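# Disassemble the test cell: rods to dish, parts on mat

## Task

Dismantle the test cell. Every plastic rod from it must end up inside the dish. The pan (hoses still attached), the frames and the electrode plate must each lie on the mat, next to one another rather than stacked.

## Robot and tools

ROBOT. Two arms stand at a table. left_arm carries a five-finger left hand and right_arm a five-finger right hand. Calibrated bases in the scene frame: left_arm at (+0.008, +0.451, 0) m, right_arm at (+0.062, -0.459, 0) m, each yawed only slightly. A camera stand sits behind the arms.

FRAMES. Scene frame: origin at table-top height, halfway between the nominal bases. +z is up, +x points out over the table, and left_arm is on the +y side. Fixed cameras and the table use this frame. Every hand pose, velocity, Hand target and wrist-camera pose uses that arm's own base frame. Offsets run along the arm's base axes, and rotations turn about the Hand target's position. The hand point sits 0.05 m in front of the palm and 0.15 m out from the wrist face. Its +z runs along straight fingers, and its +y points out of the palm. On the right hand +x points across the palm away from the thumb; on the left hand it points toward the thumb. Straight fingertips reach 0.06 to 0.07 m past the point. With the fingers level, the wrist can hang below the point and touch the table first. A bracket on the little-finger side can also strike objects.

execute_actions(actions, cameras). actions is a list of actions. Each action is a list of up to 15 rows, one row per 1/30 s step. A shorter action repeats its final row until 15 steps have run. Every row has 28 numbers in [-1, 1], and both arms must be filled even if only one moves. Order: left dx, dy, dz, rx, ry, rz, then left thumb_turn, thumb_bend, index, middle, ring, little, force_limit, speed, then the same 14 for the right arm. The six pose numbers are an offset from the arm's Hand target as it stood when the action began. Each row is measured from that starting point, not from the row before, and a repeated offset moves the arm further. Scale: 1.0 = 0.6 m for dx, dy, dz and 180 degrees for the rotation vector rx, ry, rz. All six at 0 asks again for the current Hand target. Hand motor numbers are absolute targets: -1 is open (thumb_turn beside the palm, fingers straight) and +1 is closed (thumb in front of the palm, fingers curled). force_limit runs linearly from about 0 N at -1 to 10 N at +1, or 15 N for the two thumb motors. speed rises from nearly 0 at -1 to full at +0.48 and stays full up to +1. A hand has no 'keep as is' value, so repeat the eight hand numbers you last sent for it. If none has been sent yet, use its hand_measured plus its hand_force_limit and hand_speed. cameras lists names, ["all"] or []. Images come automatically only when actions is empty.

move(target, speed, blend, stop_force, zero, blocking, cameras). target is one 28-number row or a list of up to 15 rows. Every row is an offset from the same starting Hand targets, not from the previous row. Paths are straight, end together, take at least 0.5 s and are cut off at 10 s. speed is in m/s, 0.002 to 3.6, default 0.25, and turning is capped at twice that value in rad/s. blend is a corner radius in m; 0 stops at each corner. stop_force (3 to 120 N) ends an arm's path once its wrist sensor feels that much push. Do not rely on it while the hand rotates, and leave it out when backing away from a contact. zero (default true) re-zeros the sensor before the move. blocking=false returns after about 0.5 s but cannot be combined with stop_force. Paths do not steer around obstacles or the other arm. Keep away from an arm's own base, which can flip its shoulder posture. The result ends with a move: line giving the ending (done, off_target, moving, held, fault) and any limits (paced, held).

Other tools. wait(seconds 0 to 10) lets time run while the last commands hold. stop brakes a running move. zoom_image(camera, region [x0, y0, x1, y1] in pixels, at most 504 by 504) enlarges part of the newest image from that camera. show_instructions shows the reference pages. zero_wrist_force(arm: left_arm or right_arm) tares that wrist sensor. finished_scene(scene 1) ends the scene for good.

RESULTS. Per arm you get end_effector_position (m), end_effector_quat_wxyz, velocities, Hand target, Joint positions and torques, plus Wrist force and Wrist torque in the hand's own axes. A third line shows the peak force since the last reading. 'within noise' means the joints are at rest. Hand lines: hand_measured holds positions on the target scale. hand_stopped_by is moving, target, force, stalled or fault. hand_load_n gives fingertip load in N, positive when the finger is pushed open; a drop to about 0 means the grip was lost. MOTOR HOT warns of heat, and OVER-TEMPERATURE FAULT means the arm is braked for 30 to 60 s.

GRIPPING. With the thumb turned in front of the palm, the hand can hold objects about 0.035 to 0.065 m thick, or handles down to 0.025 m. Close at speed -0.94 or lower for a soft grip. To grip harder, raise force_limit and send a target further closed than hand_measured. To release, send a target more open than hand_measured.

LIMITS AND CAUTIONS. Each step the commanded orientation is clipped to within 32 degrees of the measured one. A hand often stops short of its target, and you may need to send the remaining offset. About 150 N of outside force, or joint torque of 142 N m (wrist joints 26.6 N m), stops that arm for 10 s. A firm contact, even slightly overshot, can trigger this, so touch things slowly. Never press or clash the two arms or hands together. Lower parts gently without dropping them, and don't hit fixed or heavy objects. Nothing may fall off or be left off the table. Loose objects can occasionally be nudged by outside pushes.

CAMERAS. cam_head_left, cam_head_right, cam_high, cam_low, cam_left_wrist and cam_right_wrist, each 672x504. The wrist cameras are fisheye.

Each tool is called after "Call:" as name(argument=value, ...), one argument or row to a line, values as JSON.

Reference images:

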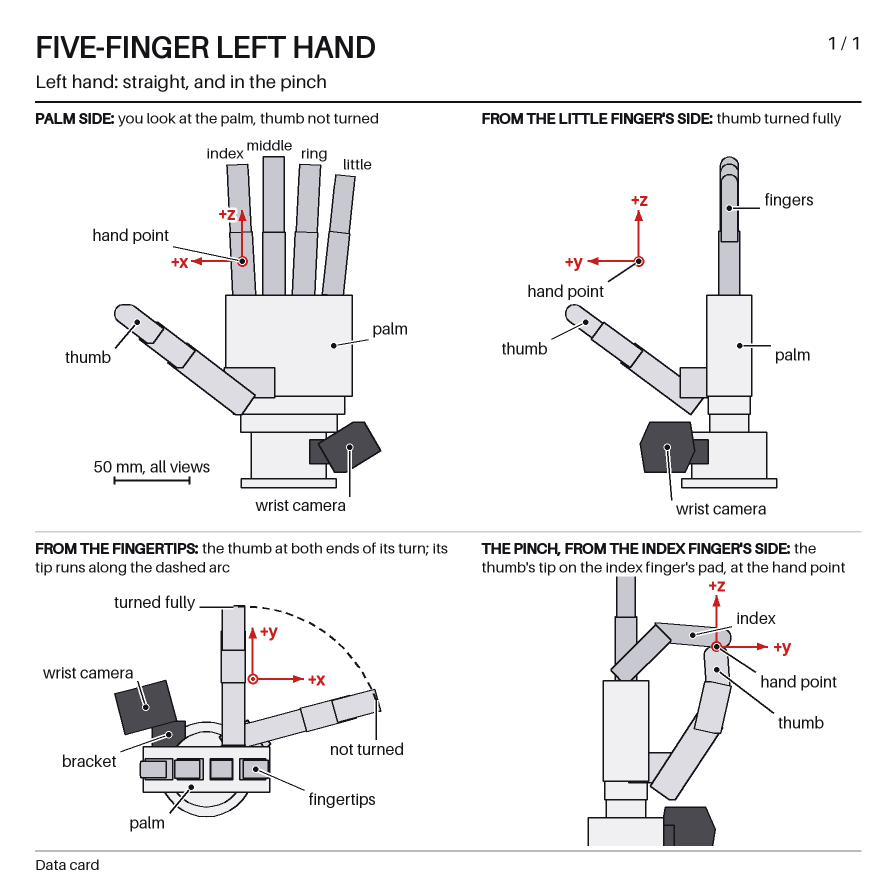

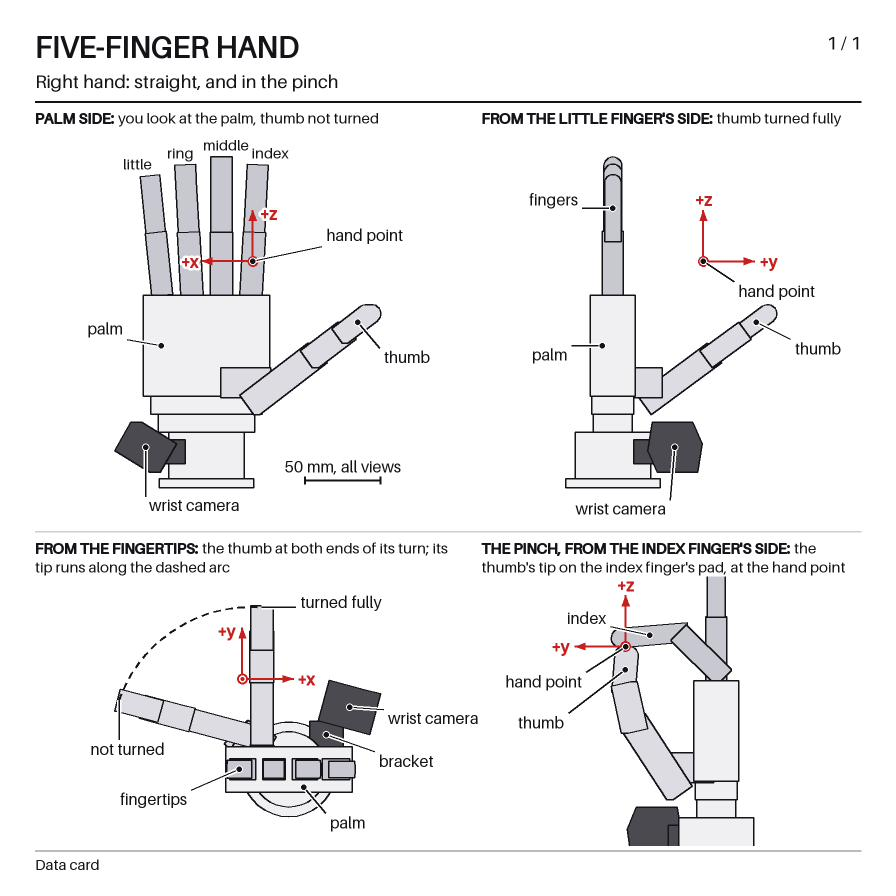

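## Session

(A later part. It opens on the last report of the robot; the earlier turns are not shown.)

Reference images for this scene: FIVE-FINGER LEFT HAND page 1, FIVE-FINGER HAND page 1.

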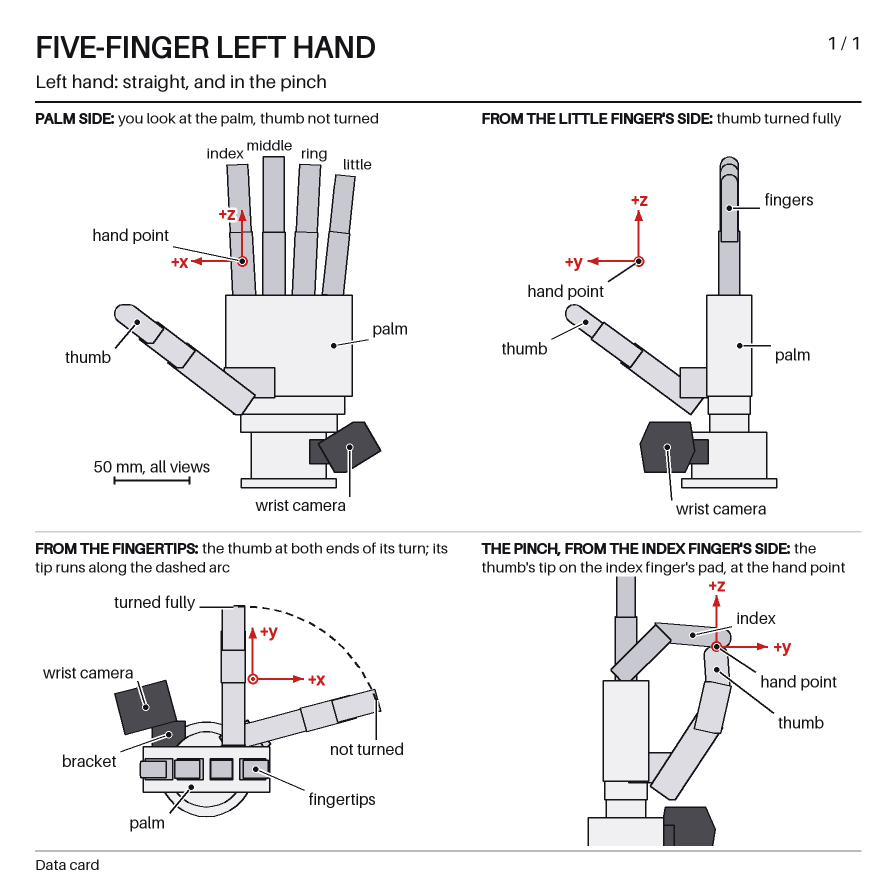

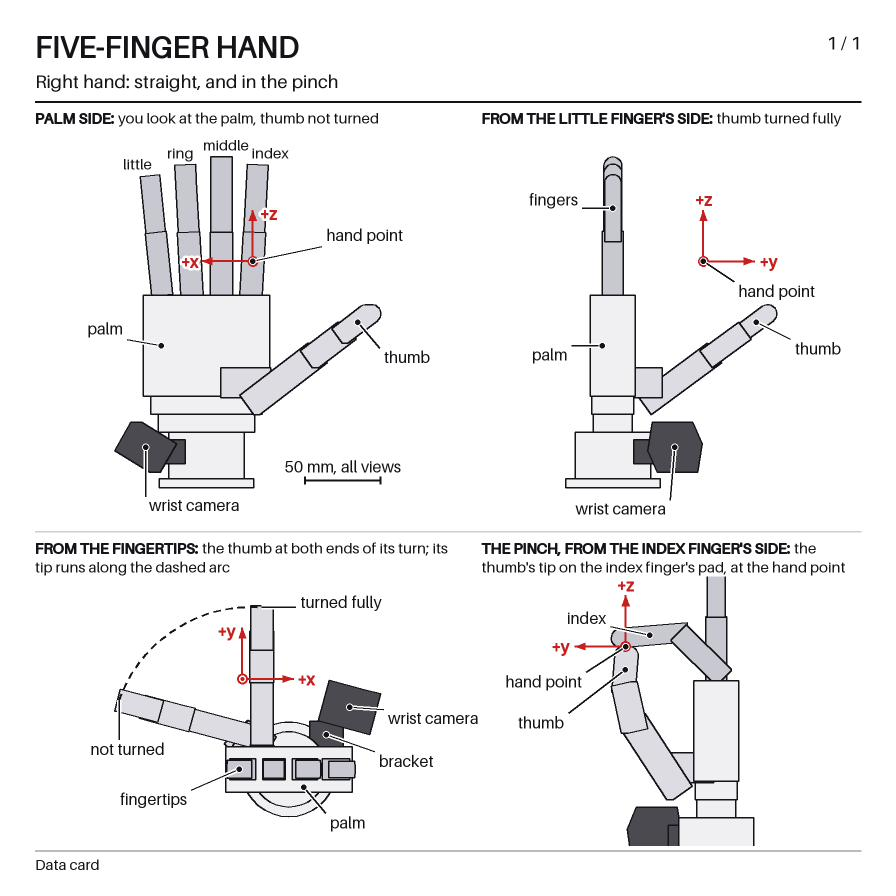

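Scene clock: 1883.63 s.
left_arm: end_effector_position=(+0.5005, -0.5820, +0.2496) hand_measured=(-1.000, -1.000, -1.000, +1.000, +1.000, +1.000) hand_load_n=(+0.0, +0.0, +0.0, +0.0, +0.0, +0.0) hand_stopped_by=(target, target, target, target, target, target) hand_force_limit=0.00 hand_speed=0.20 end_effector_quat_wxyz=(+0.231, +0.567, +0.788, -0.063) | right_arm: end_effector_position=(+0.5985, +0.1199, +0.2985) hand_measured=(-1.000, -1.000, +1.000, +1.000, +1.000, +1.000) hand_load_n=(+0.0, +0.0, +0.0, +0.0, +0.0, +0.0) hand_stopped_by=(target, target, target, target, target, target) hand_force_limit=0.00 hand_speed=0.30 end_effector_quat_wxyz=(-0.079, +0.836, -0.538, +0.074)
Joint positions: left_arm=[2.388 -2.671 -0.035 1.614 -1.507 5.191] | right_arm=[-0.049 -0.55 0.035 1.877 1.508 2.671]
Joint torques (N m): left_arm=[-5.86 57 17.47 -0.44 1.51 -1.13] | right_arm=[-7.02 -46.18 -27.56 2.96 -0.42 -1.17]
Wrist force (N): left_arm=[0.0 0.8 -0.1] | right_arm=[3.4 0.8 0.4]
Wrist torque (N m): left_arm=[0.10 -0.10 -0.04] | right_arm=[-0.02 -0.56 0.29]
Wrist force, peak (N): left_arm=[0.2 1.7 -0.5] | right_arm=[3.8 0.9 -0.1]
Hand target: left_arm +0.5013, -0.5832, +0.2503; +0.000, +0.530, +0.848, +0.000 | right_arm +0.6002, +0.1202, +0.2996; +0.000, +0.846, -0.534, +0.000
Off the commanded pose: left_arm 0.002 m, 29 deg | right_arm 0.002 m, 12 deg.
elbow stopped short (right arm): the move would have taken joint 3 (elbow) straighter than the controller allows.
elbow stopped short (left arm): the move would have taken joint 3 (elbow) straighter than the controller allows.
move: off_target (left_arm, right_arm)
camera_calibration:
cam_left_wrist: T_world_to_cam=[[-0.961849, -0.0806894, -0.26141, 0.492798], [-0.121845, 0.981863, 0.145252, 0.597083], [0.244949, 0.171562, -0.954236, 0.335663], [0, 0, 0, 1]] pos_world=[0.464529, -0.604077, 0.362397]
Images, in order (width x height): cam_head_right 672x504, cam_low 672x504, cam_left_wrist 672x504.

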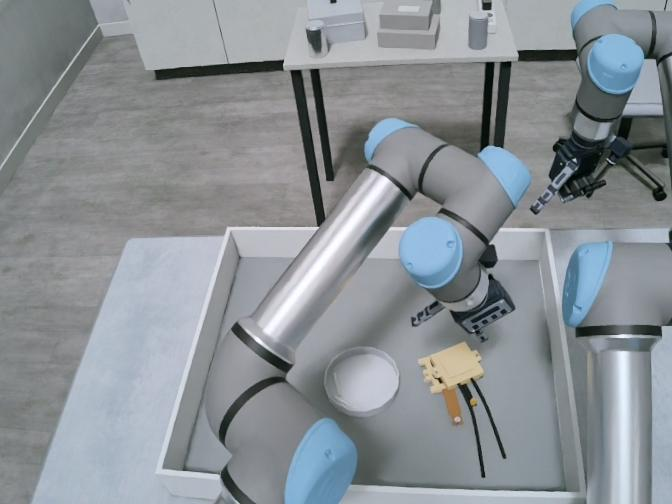

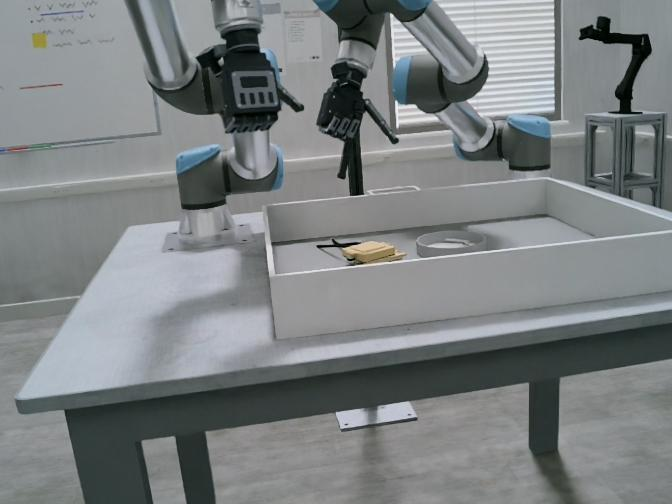

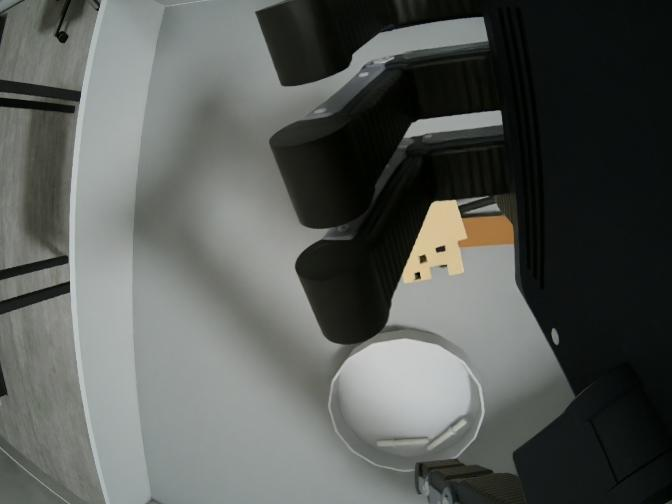

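Call:
move(
  target=[-0.2555,0.8515,0.05,0,0,0,-1,-1,-1,1,1,1,0,0.2,0,0,0,0,0,0,-1,-1,-1,1,1,1,0,0.3],
  speed=0.3,
)

Call:
move(
  target=[
    [0,0,0,0,0,0,-1,-1,-1,1,1,1,0,0.2,-0.1,0.15,-0.1,0,0,-0.5,-1,-1,-1,1,1,1,0,0.3],
    [0,0,0,0,0,0,-1,-1,-1,1,1,1,0,0.2,-0.2325,0.339,-0.166,0,0,-1,-1,-1,-1,1,1,1,0,0.3],
  ],
  speed=[0.3,0.3],
  cameras=["cam_right_wrist","cam_low","cam_head_right"],
)

Scene clock: 1917.07 s.
left_arm: end_effector_position=(+0.3480, -0.0724, +0.2803) hand_measured=(-1.000, -1.000, -1.000, +1.000, +1.000, +1.000) hand_load_n=(+0.0, +0.0, +0.0, +0.5, +0.0, +0.0) hand_stopped_by=(target, target, target, target, target, target) hand_force_limit=0.00 hand_speed=0.20 end_effector_quat_wxyz=(+0.000, +0.530, +0.848, +0.000) | right_arm: end_effector_position=(+0.5985, +0.1199, +0.2985) hand_measured=(-1.000, -1.000, -1.000, +1.000, +1.000, +1.000) hand_load_n=(+0.0, +0.0, +0.0, +0.0, +0.0, +0.0) hand_stopped_by=(target, target, target, target, target, target) hand_force_limit=0.00 hand_speed=0.30 end_effector_quat_wxyz=(-0.079, +0.836, -0.538, +0.074)
Joint positions: left_arm=[3.164 -1.609 -1.678 1.716 -1.571 5.852] | right_arm=[-0.049 -0.55 0.035 1.877 1.508 2.671]
Joint torques (N m): left_arm=[6.99 22.82 24.97 -1.58 0.68 1.72] | right_arm=[-5.37 -46.51 -27.69 2.31 1.07 -0.85]
Wrist force (N): left_arm=[0.2 0.7 -0.1] | right_arm=[3.4 0.8 0.0]
Wrist torque (N m): left_arm=[0.12 -0.07 0.13] | right_arm=[0.00 -0.55 0.28]
Wrist force, peak (N): left_arm=[2.2 0.9 -0.5] | right_arm=[3.8 0.8 0.2]
Hand target: left_arm +0.3480, -0.0723, +0.2803; +0.000, +0.530, +0.848, +0.000 | right_arm +0.6002, +0.1202, +0.2996; +0.000, +0.846, -0.534, +0.000
Off the commanded pose: left_arm 0.000 m, 0 deg | right_arm 0.002 m, 12 deg.
elbow stopped short (right arm): the move would have taken joint 3 (elbow) straighter than the controller allows.
move: off_target (right_arm)

Scene clock: 1923.07 s.
left_arm: end_effector_position=(+0.3480, -0.0723, +0.2803) hand_measured=(-1.000, -1.000, -1.000, +1.000, +1.000, +1.000) hand_load_n=(+0.0, -0.5, +0.0, +0.0, +0.0, +0.0) hand_stopped_by=(target, target, target, target, target, target) hand_force_limit=0.00 hand_speed=0.20 end_effector_quat_wxyz=(+0.000, +0.530, +0.848, +0.000) | right_arm: end_effector_position=(+0.4608, +0.3236, +0.1999) hand_measured=(-1.000, -1.000, -1.000, +1.000, +1.000, +1.000) hand_load_n=(+0.0, +0.0, +0.0, +0.0, +0.0, +0.0) hand_stopped_by=(target, target, target, target, target, target) hand_force_limit=0.00 hand_speed=0.30 end_effector_quat_wxyz=(+0.000, +0.534, +0.846, +0.000)
Joint positions: left_arm=[3.164 -1.609 -1.678 1.716 -1.571 5.852] | right_arm=[0.427 -1.056 1.268 1.36 1.571 6.266]
Joint torques (N m): left_arm=[5.79 26.82 7.69 -3.64 -1.79 2.3] | right_arm=[-1.77 -54.35 -6.2 2.39 1.68 1.83]
Wrist force (N): left_arm=[0.1 0.5 -0.2] | right_arm=[3.1 0.5 0.4]
Wrist torque (N m): left_arm=[0.09 -0.05 0.11] | right_arm=[-0.10 -0.46 0.32]
Wrist force, peak (N): left_arm=[0.2 1.0 0.0] | right_arm=[4.2 0.3 0.5]
Hand target: left_arm +0.3480, -0.0723, +0.2803; +0.000, +0.530, +0.848, +0.000 | right_arm +0.4607, +0.3236, +0.2000; +0.000, +0.534, +0.846, +0.000
Off the commanded pose: left_arm 0.000 m, 0 deg | right_arm 0.000 m, 0 deg.
move: done
camera_calibration:
cam_right_wrist: T_world_to_cam=[[0.758069, 0.651724, 0.0242218, -0.565548], [0.533712, -0.641289, 0.551271, -0.157624], [0.37481, -0.404974, -0.833974, 0.240449], [0, 0, 0, 1]] pos_world=[0.422727, 0.364875, 0.30112]
Images, in order (width x height): cam_head_right 672x504, cam_low 672x504, cam_right_wrist 672x504.

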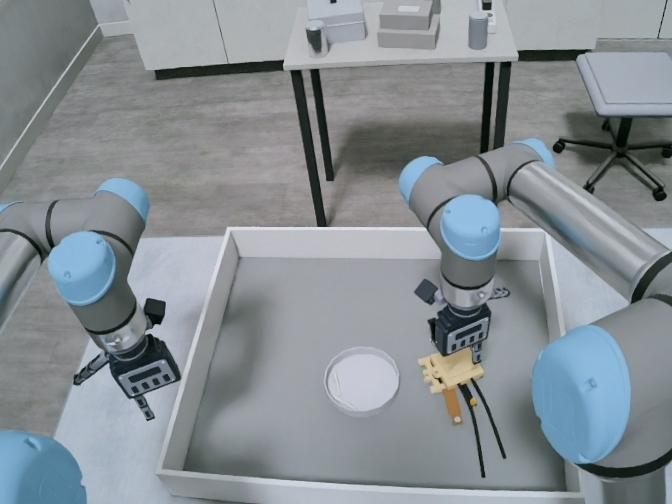

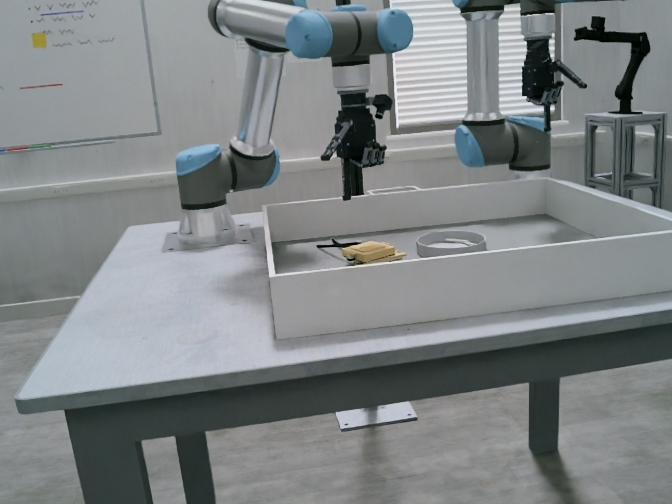

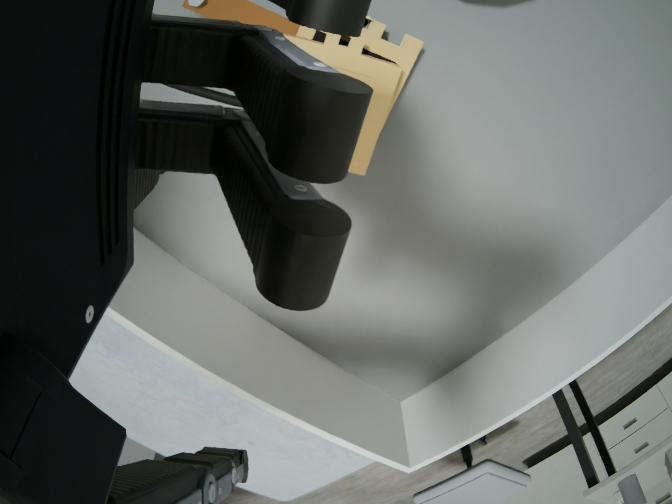

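Call:
move(
  target=[0,0,0,0,0,0,-1,-1,-1,1,1,1,0,0.2,0,0,-0.12,0,0,0,-1,-1,-1,1,1,1,0,0.3],
  speed=0.1,
  cameras=["cam_right_wrist","cam_low","cam_head_right","cam_head_left","cam_high"],
)

Call:
zoom_image(
  camera="cam_low",
  region=[310, 190, 410, 290],
)

Call:
zoom_image(
  camera="cam_head_left",
  region=[400, 300, 520, 420],
)

Call:
zoom_image(
  camera="cam_high",
  region=[285, 165, 375, 255],
)

Scene clock: 1941.70 s.
left_arm: end_effector_position=(+0.3480, -0.0723, +0.2803) hand_measured=(-1.000, -1.000, -1.000, +1.000, +1.000, +1.000) hand_load_n=(+0.0, +0.0, +0.0, +0.0, +0.0, +0.0) hand_stopped_by=(target, target, target, target, target, target) hand_force_limit=0.00 hand_speed=0.20 end_effector_quat_wxyz=(+0.000, +0.530, +0.848, +0.000) | right_arm: end_effector_position=(+0.4607, +0.3236, +0.1279) hand_measured=(-1.000, -1.000, -1.000, +1.000, +1.000, +1.000) hand_load_n=(+0.0, +0.0, +0.0, +0.0, +0.0, +0.0) hand_stopped_by=(target, target, target, target, target, target) hand_force_limit=0.00 hand_speed=0.30 end_effector_quat_wxyz=(+0.000, +0.534, +0.846, +0.000)
Joint positions: left_arm=[3.164 -1.609 -1.678 1.716 -1.571 5.852] | right_arm=[0.427 -1.006 1.38 1.197 1.571 6.266]
Joint torques (N m): left_arm=[7.01 27.1 7.83 -3.61 -1.67 2.36] | right_arm=[3.14 -54.25 -27.17 1.76 -1.22 -0.94]
Wrist force (N): left_arm=[0.4 0.5 0.3] | right_arm=[3.4 0.1 0.5]
Wrist torque (N m): left_arm=[0.06 -0.08 0.13] | right_arm=[-0.15 -0.51 0.32]
Wrist force, peak (N): left_arm=[0.0 1.1 -0.2] | right_arm=[3.4 0.4 1.4]
Hand target: left_arm +0.3480, -0.0723, +0.2803; +0.000, +0.530, +0.848, +0.000 | right_arm +0.4607, +0.3236, +0.1280; +0.000, +0.534, +0.846, +0.000
Off the commanded pose: left_arm 0.000 m, 0 deg | right_arm 0.000 m, 0 deg.
move: done
camera_calibration:
cam_right_wrist: T_world_to_cam=[[0.758179, 0.651605, 0.0239775, -0.563676], [0.533748, -0.641328, 0.551191, -0.117861], [0.374536, -0.405103, -0.834035, 0.180618], [0, 0, 0, 1]] pos_world=[0.422627, 0.364875, 0.229121]
Images, in order (width x height): cam_head_left 672x504, cam_head_right 672x504, cam_high 672x504, cam_low 672x504, cam_right_wrist 672x504.

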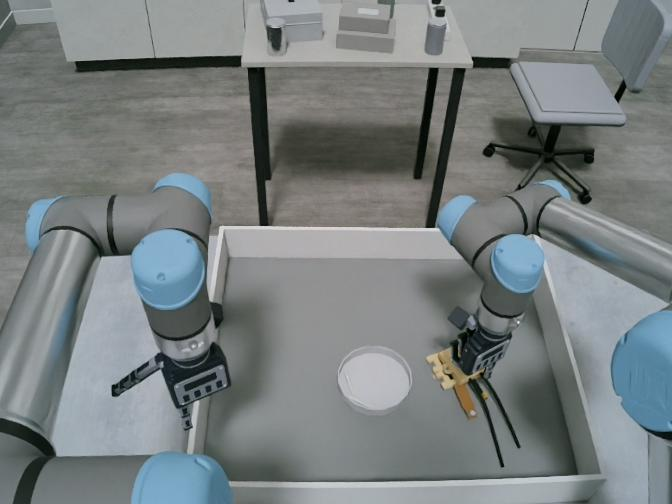

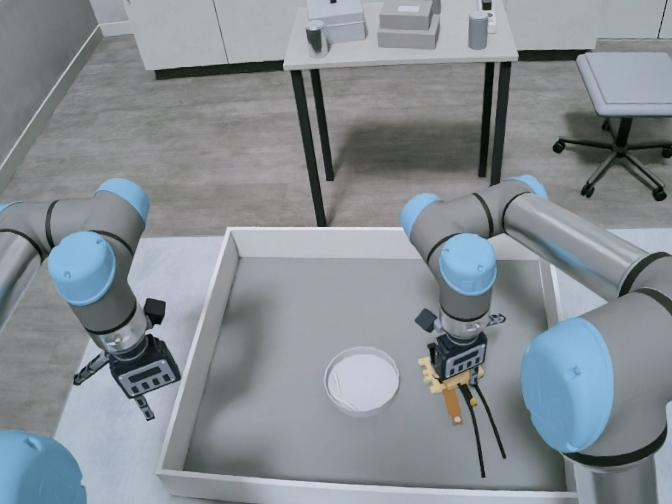

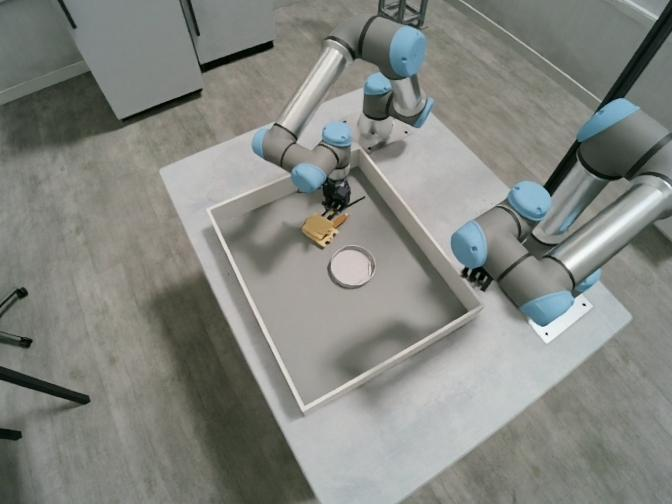

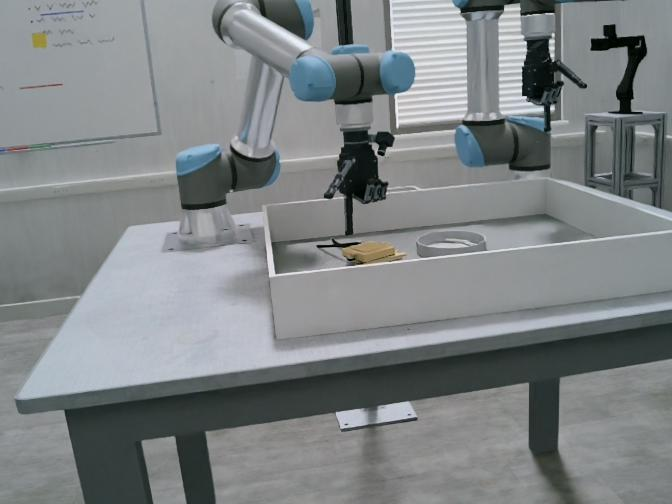

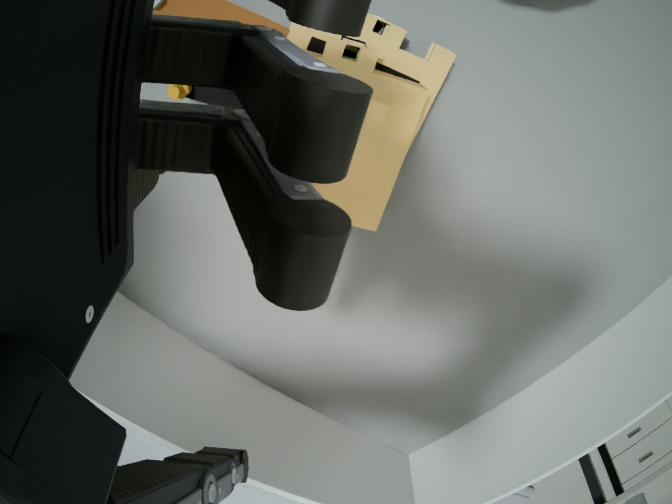

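Scaled by 5.040 from the camera's 672x504 image, which has a finer 960x720 frame.

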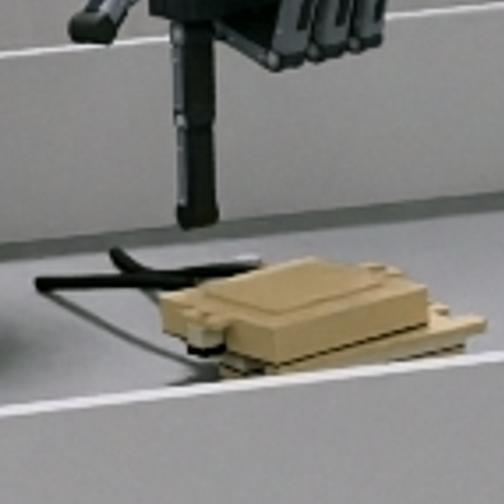

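Scaled by 4.200 from the camera's 672x504 image, which has a finer 960x720 frame.

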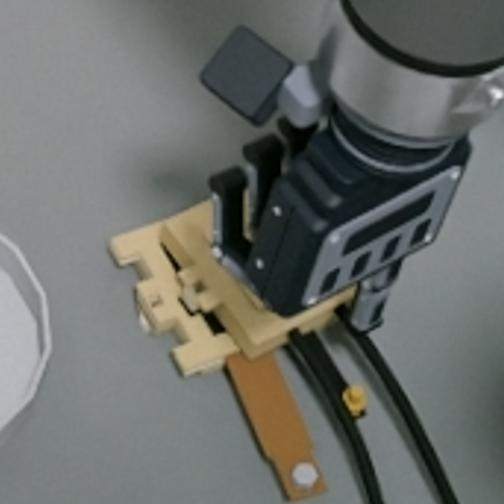

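Scaled by 5.600 from the camera's 672x504 image, which has a finer 960x720 frame.

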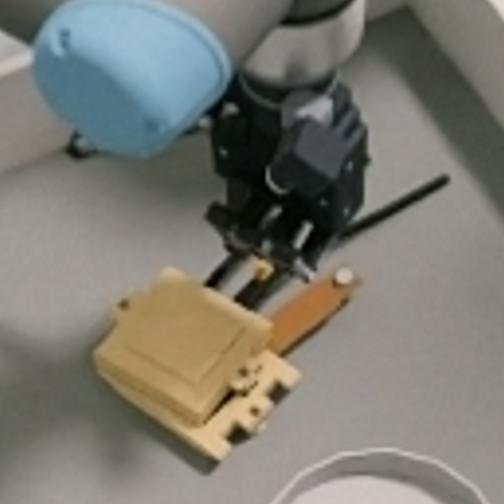

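Call:
move(
  target=[0,0,0,0,0,0,-1,-1,-1,1,1,1,0,0.2,0,0,-0.04,0,0,0,-1,-1,-1,1,1,1,0,0.3],
  speed=0.03,
  stop_force=4,
  cameras=["cam_low","cam_head_left","cam_high"],
)

Call:
zoom_image(
  camera="cam_low",
  region=[310, 190, 410, 290],
)

Call:
zoom_image(
  camera="cam_high",
  region=[285, 165, 375, 255],
)

Scene clock: 1958.43 s.
left_arm: end_effector_position=(+0.3480, -0.0723, +0.2803) hand_measured=(-1.000, -1.000, -1.000, +1.000, +1.000, +1.000) hand_load_n=(+0.0, +0.0, +0.0, +0.0, +0.0, +0.0) hand_stopped_by=(target, target, target, target, target, target) hand_force_limit=0.00 hand_speed=0.20 end_effector_quat_wxyz=(+0.000, +0.530, +0.848, +0.000) | right_arm: end_effector_position=(+0.4607, +0.3236, +0.1040) hand_measured=(-1.000, -1.000, -1.000, +1.000, +1.000, +1.000) hand_load_n=(+0.0, +0.0, +0.0, +0.0, +0.0, +0.0) hand_stopped_by=(target, target, target, target, target, target) hand_force_limit=0.00 hand_speed=0.30 end_effector_quat_wxyz=(+0.000, +0.534, +0.846, +0.000)
Joint positions: left_arm=[3.164 -1.609 -1.678 1.716 -1.571 5.852] | right_arm=[0.427 -0.984 1.41 1.145 1.571 6.266]
Joint torques (N m): left_arm=[5.28 27.15 7.79 -3.57 -1.59 2.22] | right_arm=[-6.7 -55.1 -28.19 3.32 -1.6 -1.04]
Wrist force (N): left_arm=[0.4 0.5 -0.2] | right_arm=[3.2 0.4 0.4]
Wrist torque (N m): left_arm=[0.10 -0.10 0.14] | right_arm=[-0.07 -0.45 0.32]
Wrist force, peak (N): left_arm=[0.5 1.0 0.1] | right_arm=[3.7 0.4 0.2]
Hand target: left_arm +0.3480, -0.0723, +0.2803; +0.000, +0.530, +0.848, +0.000 | right_arm +0.4607, +0.3236, +0.1040; +0.000, +0.534, +0.846, +0.000
Off the commanded pose: left_arm 0.000 m, 0 deg | right_arm 0.000 m, 0 deg.
move: done
Images, in order (width x height): cam_head_left 672x504, cam_high 672x504, cam_low 672x504.

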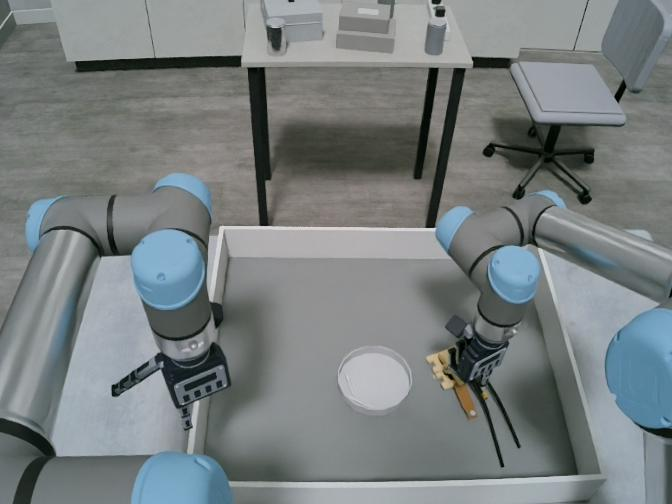

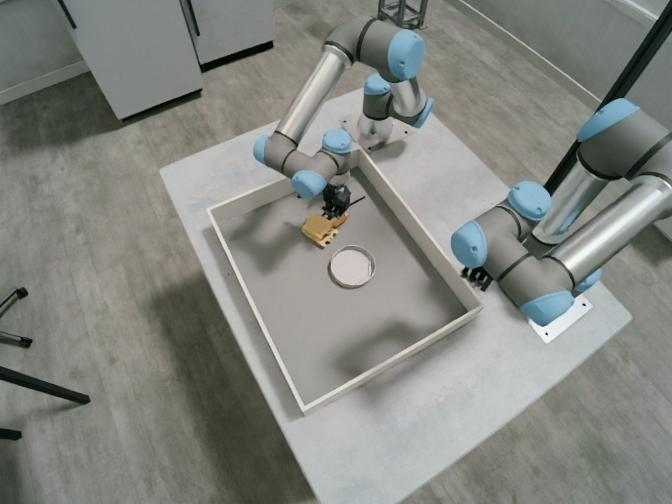

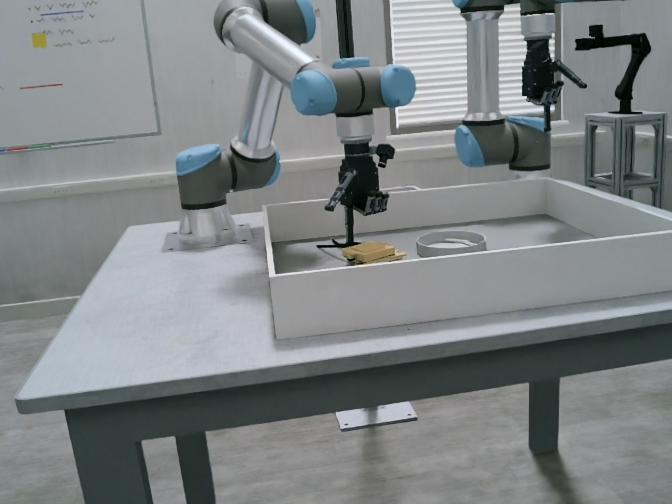

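Scaled by 5.040 from the camera's 672x504 image, which has a finer 960x720 frame.

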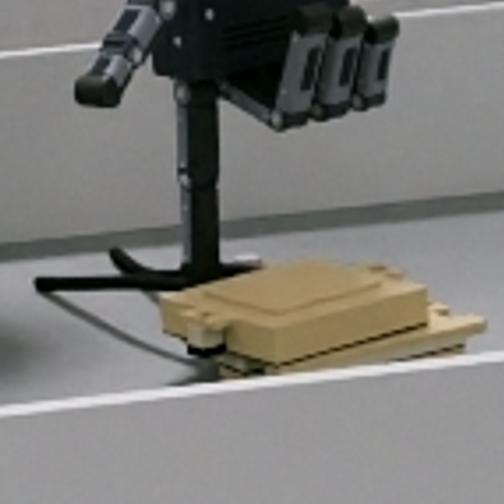

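Scaled by 5.600 from the camera's 672x504 image, which has a finer 960x720 frame.

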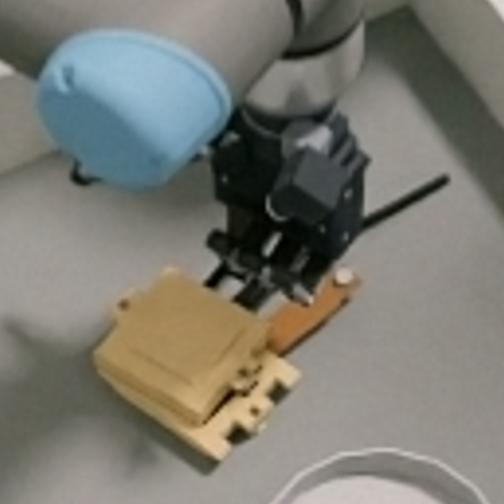

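Call:
move(
  target=[0,0,0,0,0,0,-1,-1,-1,1,1,1,0,0.2,0.0526,0.0252,0,0,0,0,-1,-1,-1,1,1,1,0,0.3],
  speed=0.03,
  stop_force=5,
  cameras=["cam_low","cam_head_left","cam_high"],
)

Call:
zoom_image(
  camera="cam_low",
  region=[310, 190, 410, 290],
)

Call:
zoom_image(
  camera="cam_high",
  region=[285, 165, 375, 255],
)

Scene clock: 1968.33 s.
left_arm: end_effector_position=(+0.3480, -0.0723, +0.2803) hand_measured=(-1.000, -1.000, -1.000, +1.000, +1.000, +1.000) hand_load_n=(+0.0, +0.0, +0.0, +0.0, +0.0, +0.0) hand_stopped_by=(target, target, target, target, target, target) hand_force_limit=0.00 hand_speed=0.20 end_effector_quat_wxyz=(+0.000, +0.530, +0.848, +0.000) | right_arm: end_effector_position=(+0.4923, +0.3387, +0.1040) hand_measured=(-1.000, -1.000, -1.000, +1.000, +1.000, +1.000) hand_load_n=(+0.0, +0.0, +0.0, +0.0, +0.0, +0.0) hand_stopped_by=(target, target, target, target, target, target) hand_force_limit=0.00 hand_speed=0.30 end_effector_quat_wxyz=(+0.000, +0.534, +0.846, +0.000)
Joint positions: left_arm=[3.164 -1.609 -1.678 1.716 -1.571 5.852] | right_arm=[0.429 -0.906 1.278 1.199 1.571 6.267]
Joint torques (N m): left_arm=[4.97 27.33 7.35 -3.6 -1.61 2.09] | right_arm=[5.11 -58.23 -6.02 0.93 -0.45 1.23]
Wrist force (N): left_arm=[0.1 0.7 -0.1] | right_arm=[3.1 0.2 0.3]
Wrist torque (N m): left_arm=[0.12 -0.06 0.10] | right_arm=[-0.11 -0.46 0.24]
Wrist force, peak (N): left_arm=[0.3 1.1 -0.1] | right_arm=[3.8 0.2 0.6]
Hand target: left_arm +0.3480, -0.0723, +0.2803; +0.000, +0.530, +0.848, +0.000 | right_arm +0.4923, +0.3387, +0.1040; +0.000, +0.534, +0.846, +0.000
Off the commanded pose: left_arm 0.000 m, 0 deg | right_arm 0.000 m, 0 deg.
move: done
Images, in order (width x height): cam_head_left 672x504, cam_high 672x504, cam_low 672x504.

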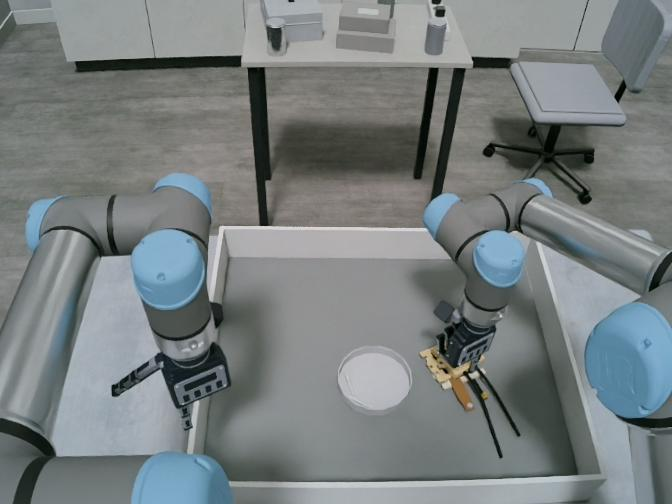

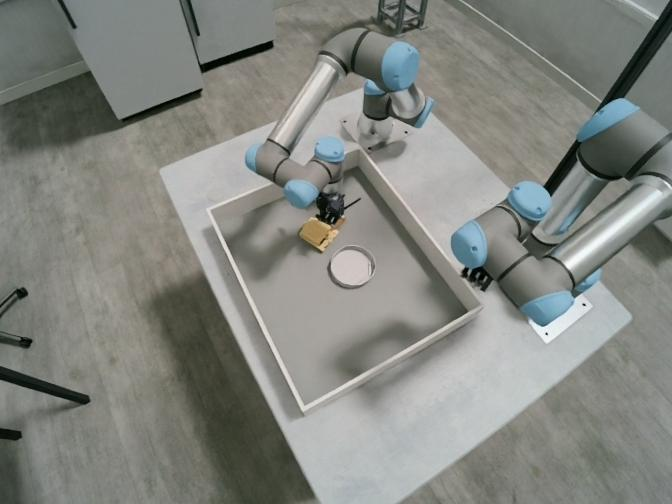

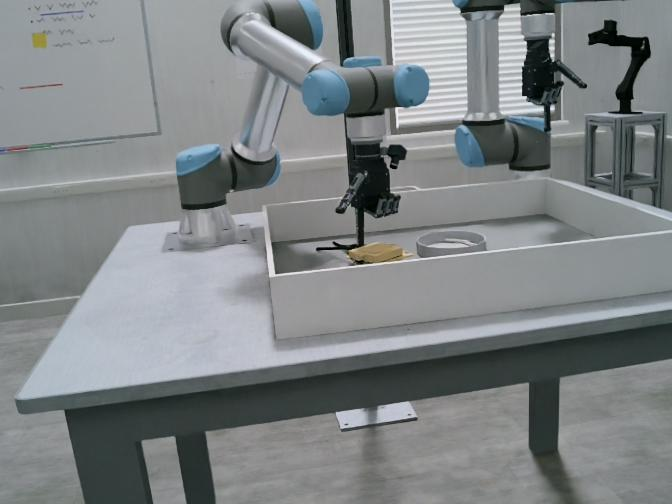

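Scaled by 5.040 from the camera's 672x504 image, which has a finer 960x720 frame.

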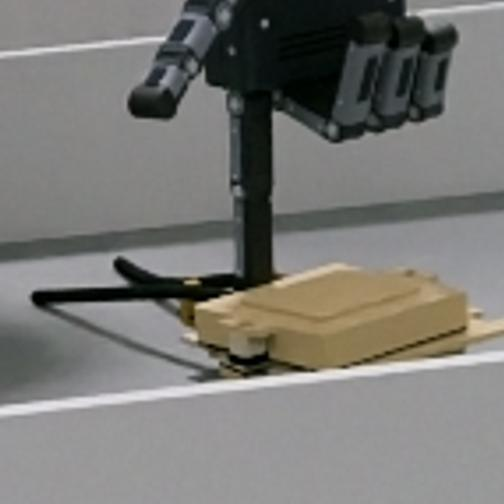

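Scaled by 5.600 from the camera's 672x504 image, which has a finer 960x720 frame.

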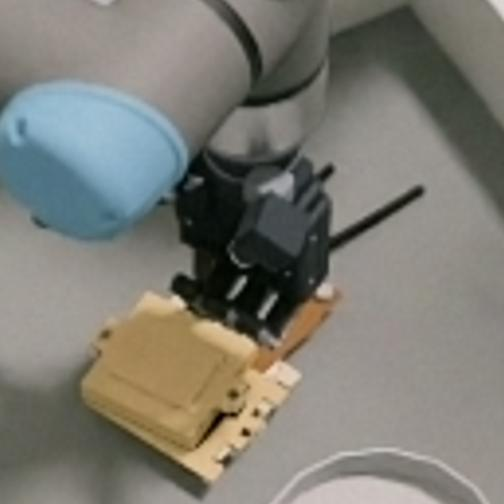

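Call:
move(
  target=[0,0,0,0,0,0,-1,-1,-1,1,1,1,0,0.2,0.0376,0.018,0,0,0,0,-1,-1,-1,1,1,1,0,0.3],
  speed=0.03,
  stop_force=5,
  cameras=["cam_low","cam_head_left","cam_high"],
)

Call:
zoom_image(
  camera="cam_low",
  region=[310, 190, 410, 290],
)

Call:
zoom_image(
  camera="cam_high",
  region=[285, 165, 375, 255],
)

Call:
zoom_image(
  camera="cam_head_left",
  region=[390, 300, 530, 440],
)

Scene clock: 1989.43 s.
left_arm: end_effector_position=(+0.3480, -0.0723, +0.2803) hand_measured=(-1.000, -1.000, -1.000, +1.000, +1.000, +1.000) hand_load_n=(+0.0, +0.0, +0.0, +0.0, +0.0, +0.0) hand_stopped_by=(target, target, target, target, target, target) hand_force_limit=0.00 hand_speed=0.20 end_effector_quat_wxyz=(+0.000, +0.530, +0.848, +0.000) | right_arm: end_effector_position=(+0.5148, +0.3495, +0.1040) hand_measured=(-1.000, -1.000, -1.000, +1.000, +1.000, +1.000) hand_load_n=(+0.0, +0.0, +0.0, +0.0, +0.0, +0.0) hand_stopped_by=(target, target, target, target, target, target) hand_force_limit=0.00 hand_speed=0.30 end_effector_quat_wxyz=(+0.000, +0.534, +0.846, +0.000)
Joint positions: left_arm=[3.164 -1.609 -1.678 1.716 -1.571 5.852] | right_arm=[0.429 -0.847 1.175 1.242 1.571 6.268]
Joint torques (N m): left_arm=[4.76 26.68 7.29 -3.58 -1.64 1.91] | right_arm=[5.76 -60.68 -5.85 0.9 0.98 1.38]
Wrist force (N): left_arm=[0.3 0.8 0.0] | right_arm=[3.2 0.4 0.8]
Wrist torque (N m): left_arm=[0.13 -0.09 0.13] | right_arm=[-0.12 -0.52 0.26]
Wrist force, peak (N): left_arm=[0.0 1.0 0.3] | right_arm=[3.7 0.1 0.5]
Hand target: left_arm +0.3480, -0.0723, +0.2803; +0.000, +0.530, +0.848, +0.000 | right_arm +0.5149, +0.3495, +0.1040; +0.000, +0.534, +0.846, +0.000
Off the commanded pose: left_arm 0.000 m, 0 deg | right_arm 0.000 m, 0 deg.
move: done
Images, in order (width x height): cam_head_left 672x504, cam_high 672x504, cam_low 672x504.

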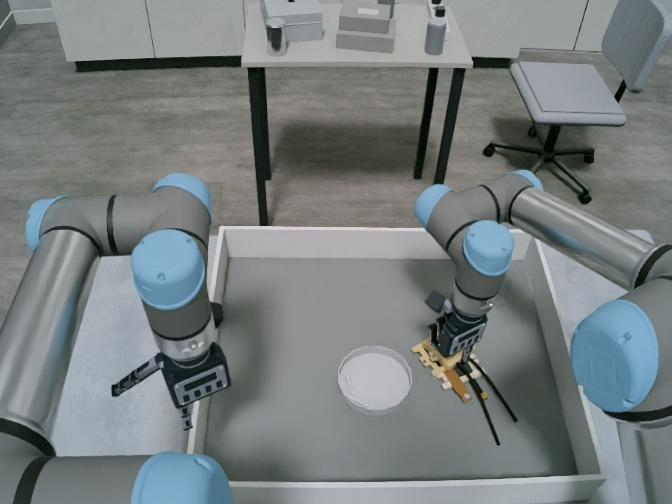

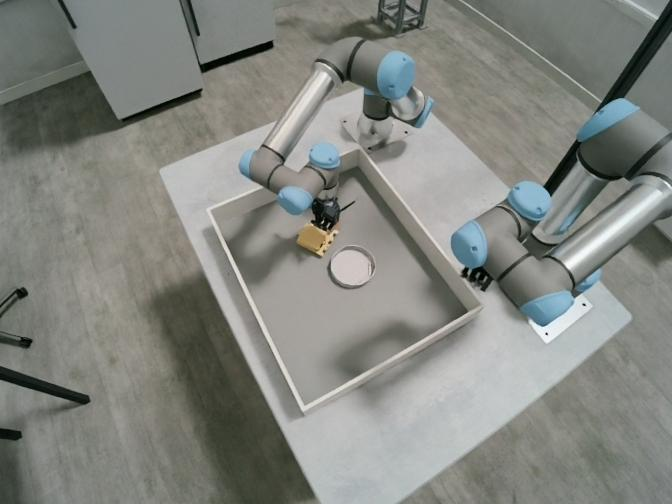

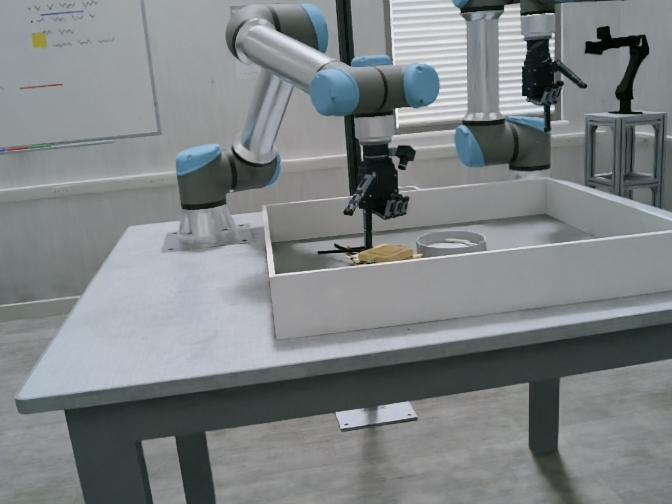

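Scaled by 5.040 from the camera's 672x504 image, which has a finer 960x720 frame.

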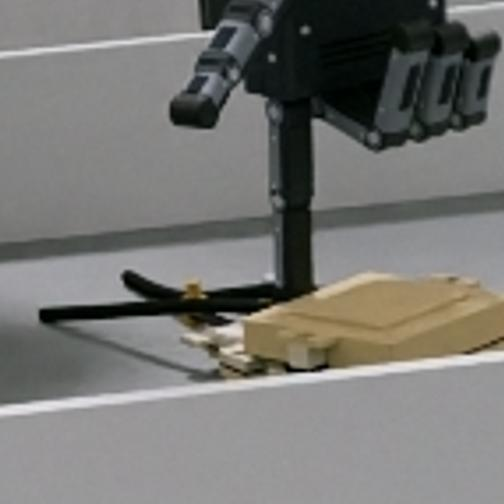

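Scaled by 5.600 from the camera's 672x504 image, which has a finer 960x720 frame.

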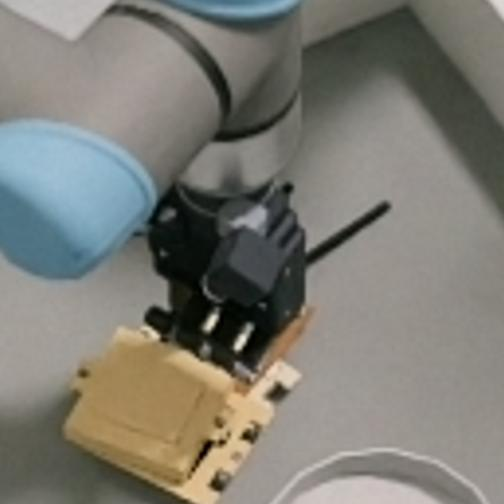

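Scaled by 3.600 from the camera's 672x504 image, which has a finer 960x720 frame.

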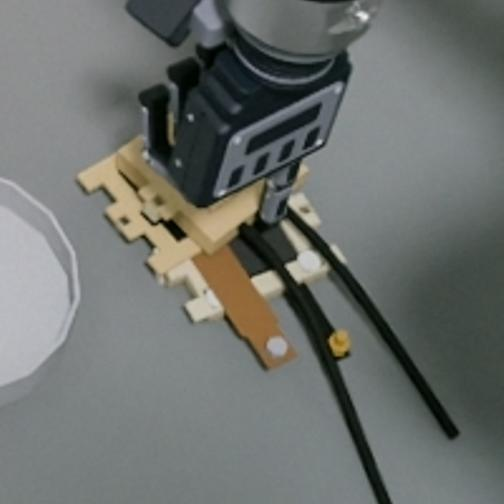

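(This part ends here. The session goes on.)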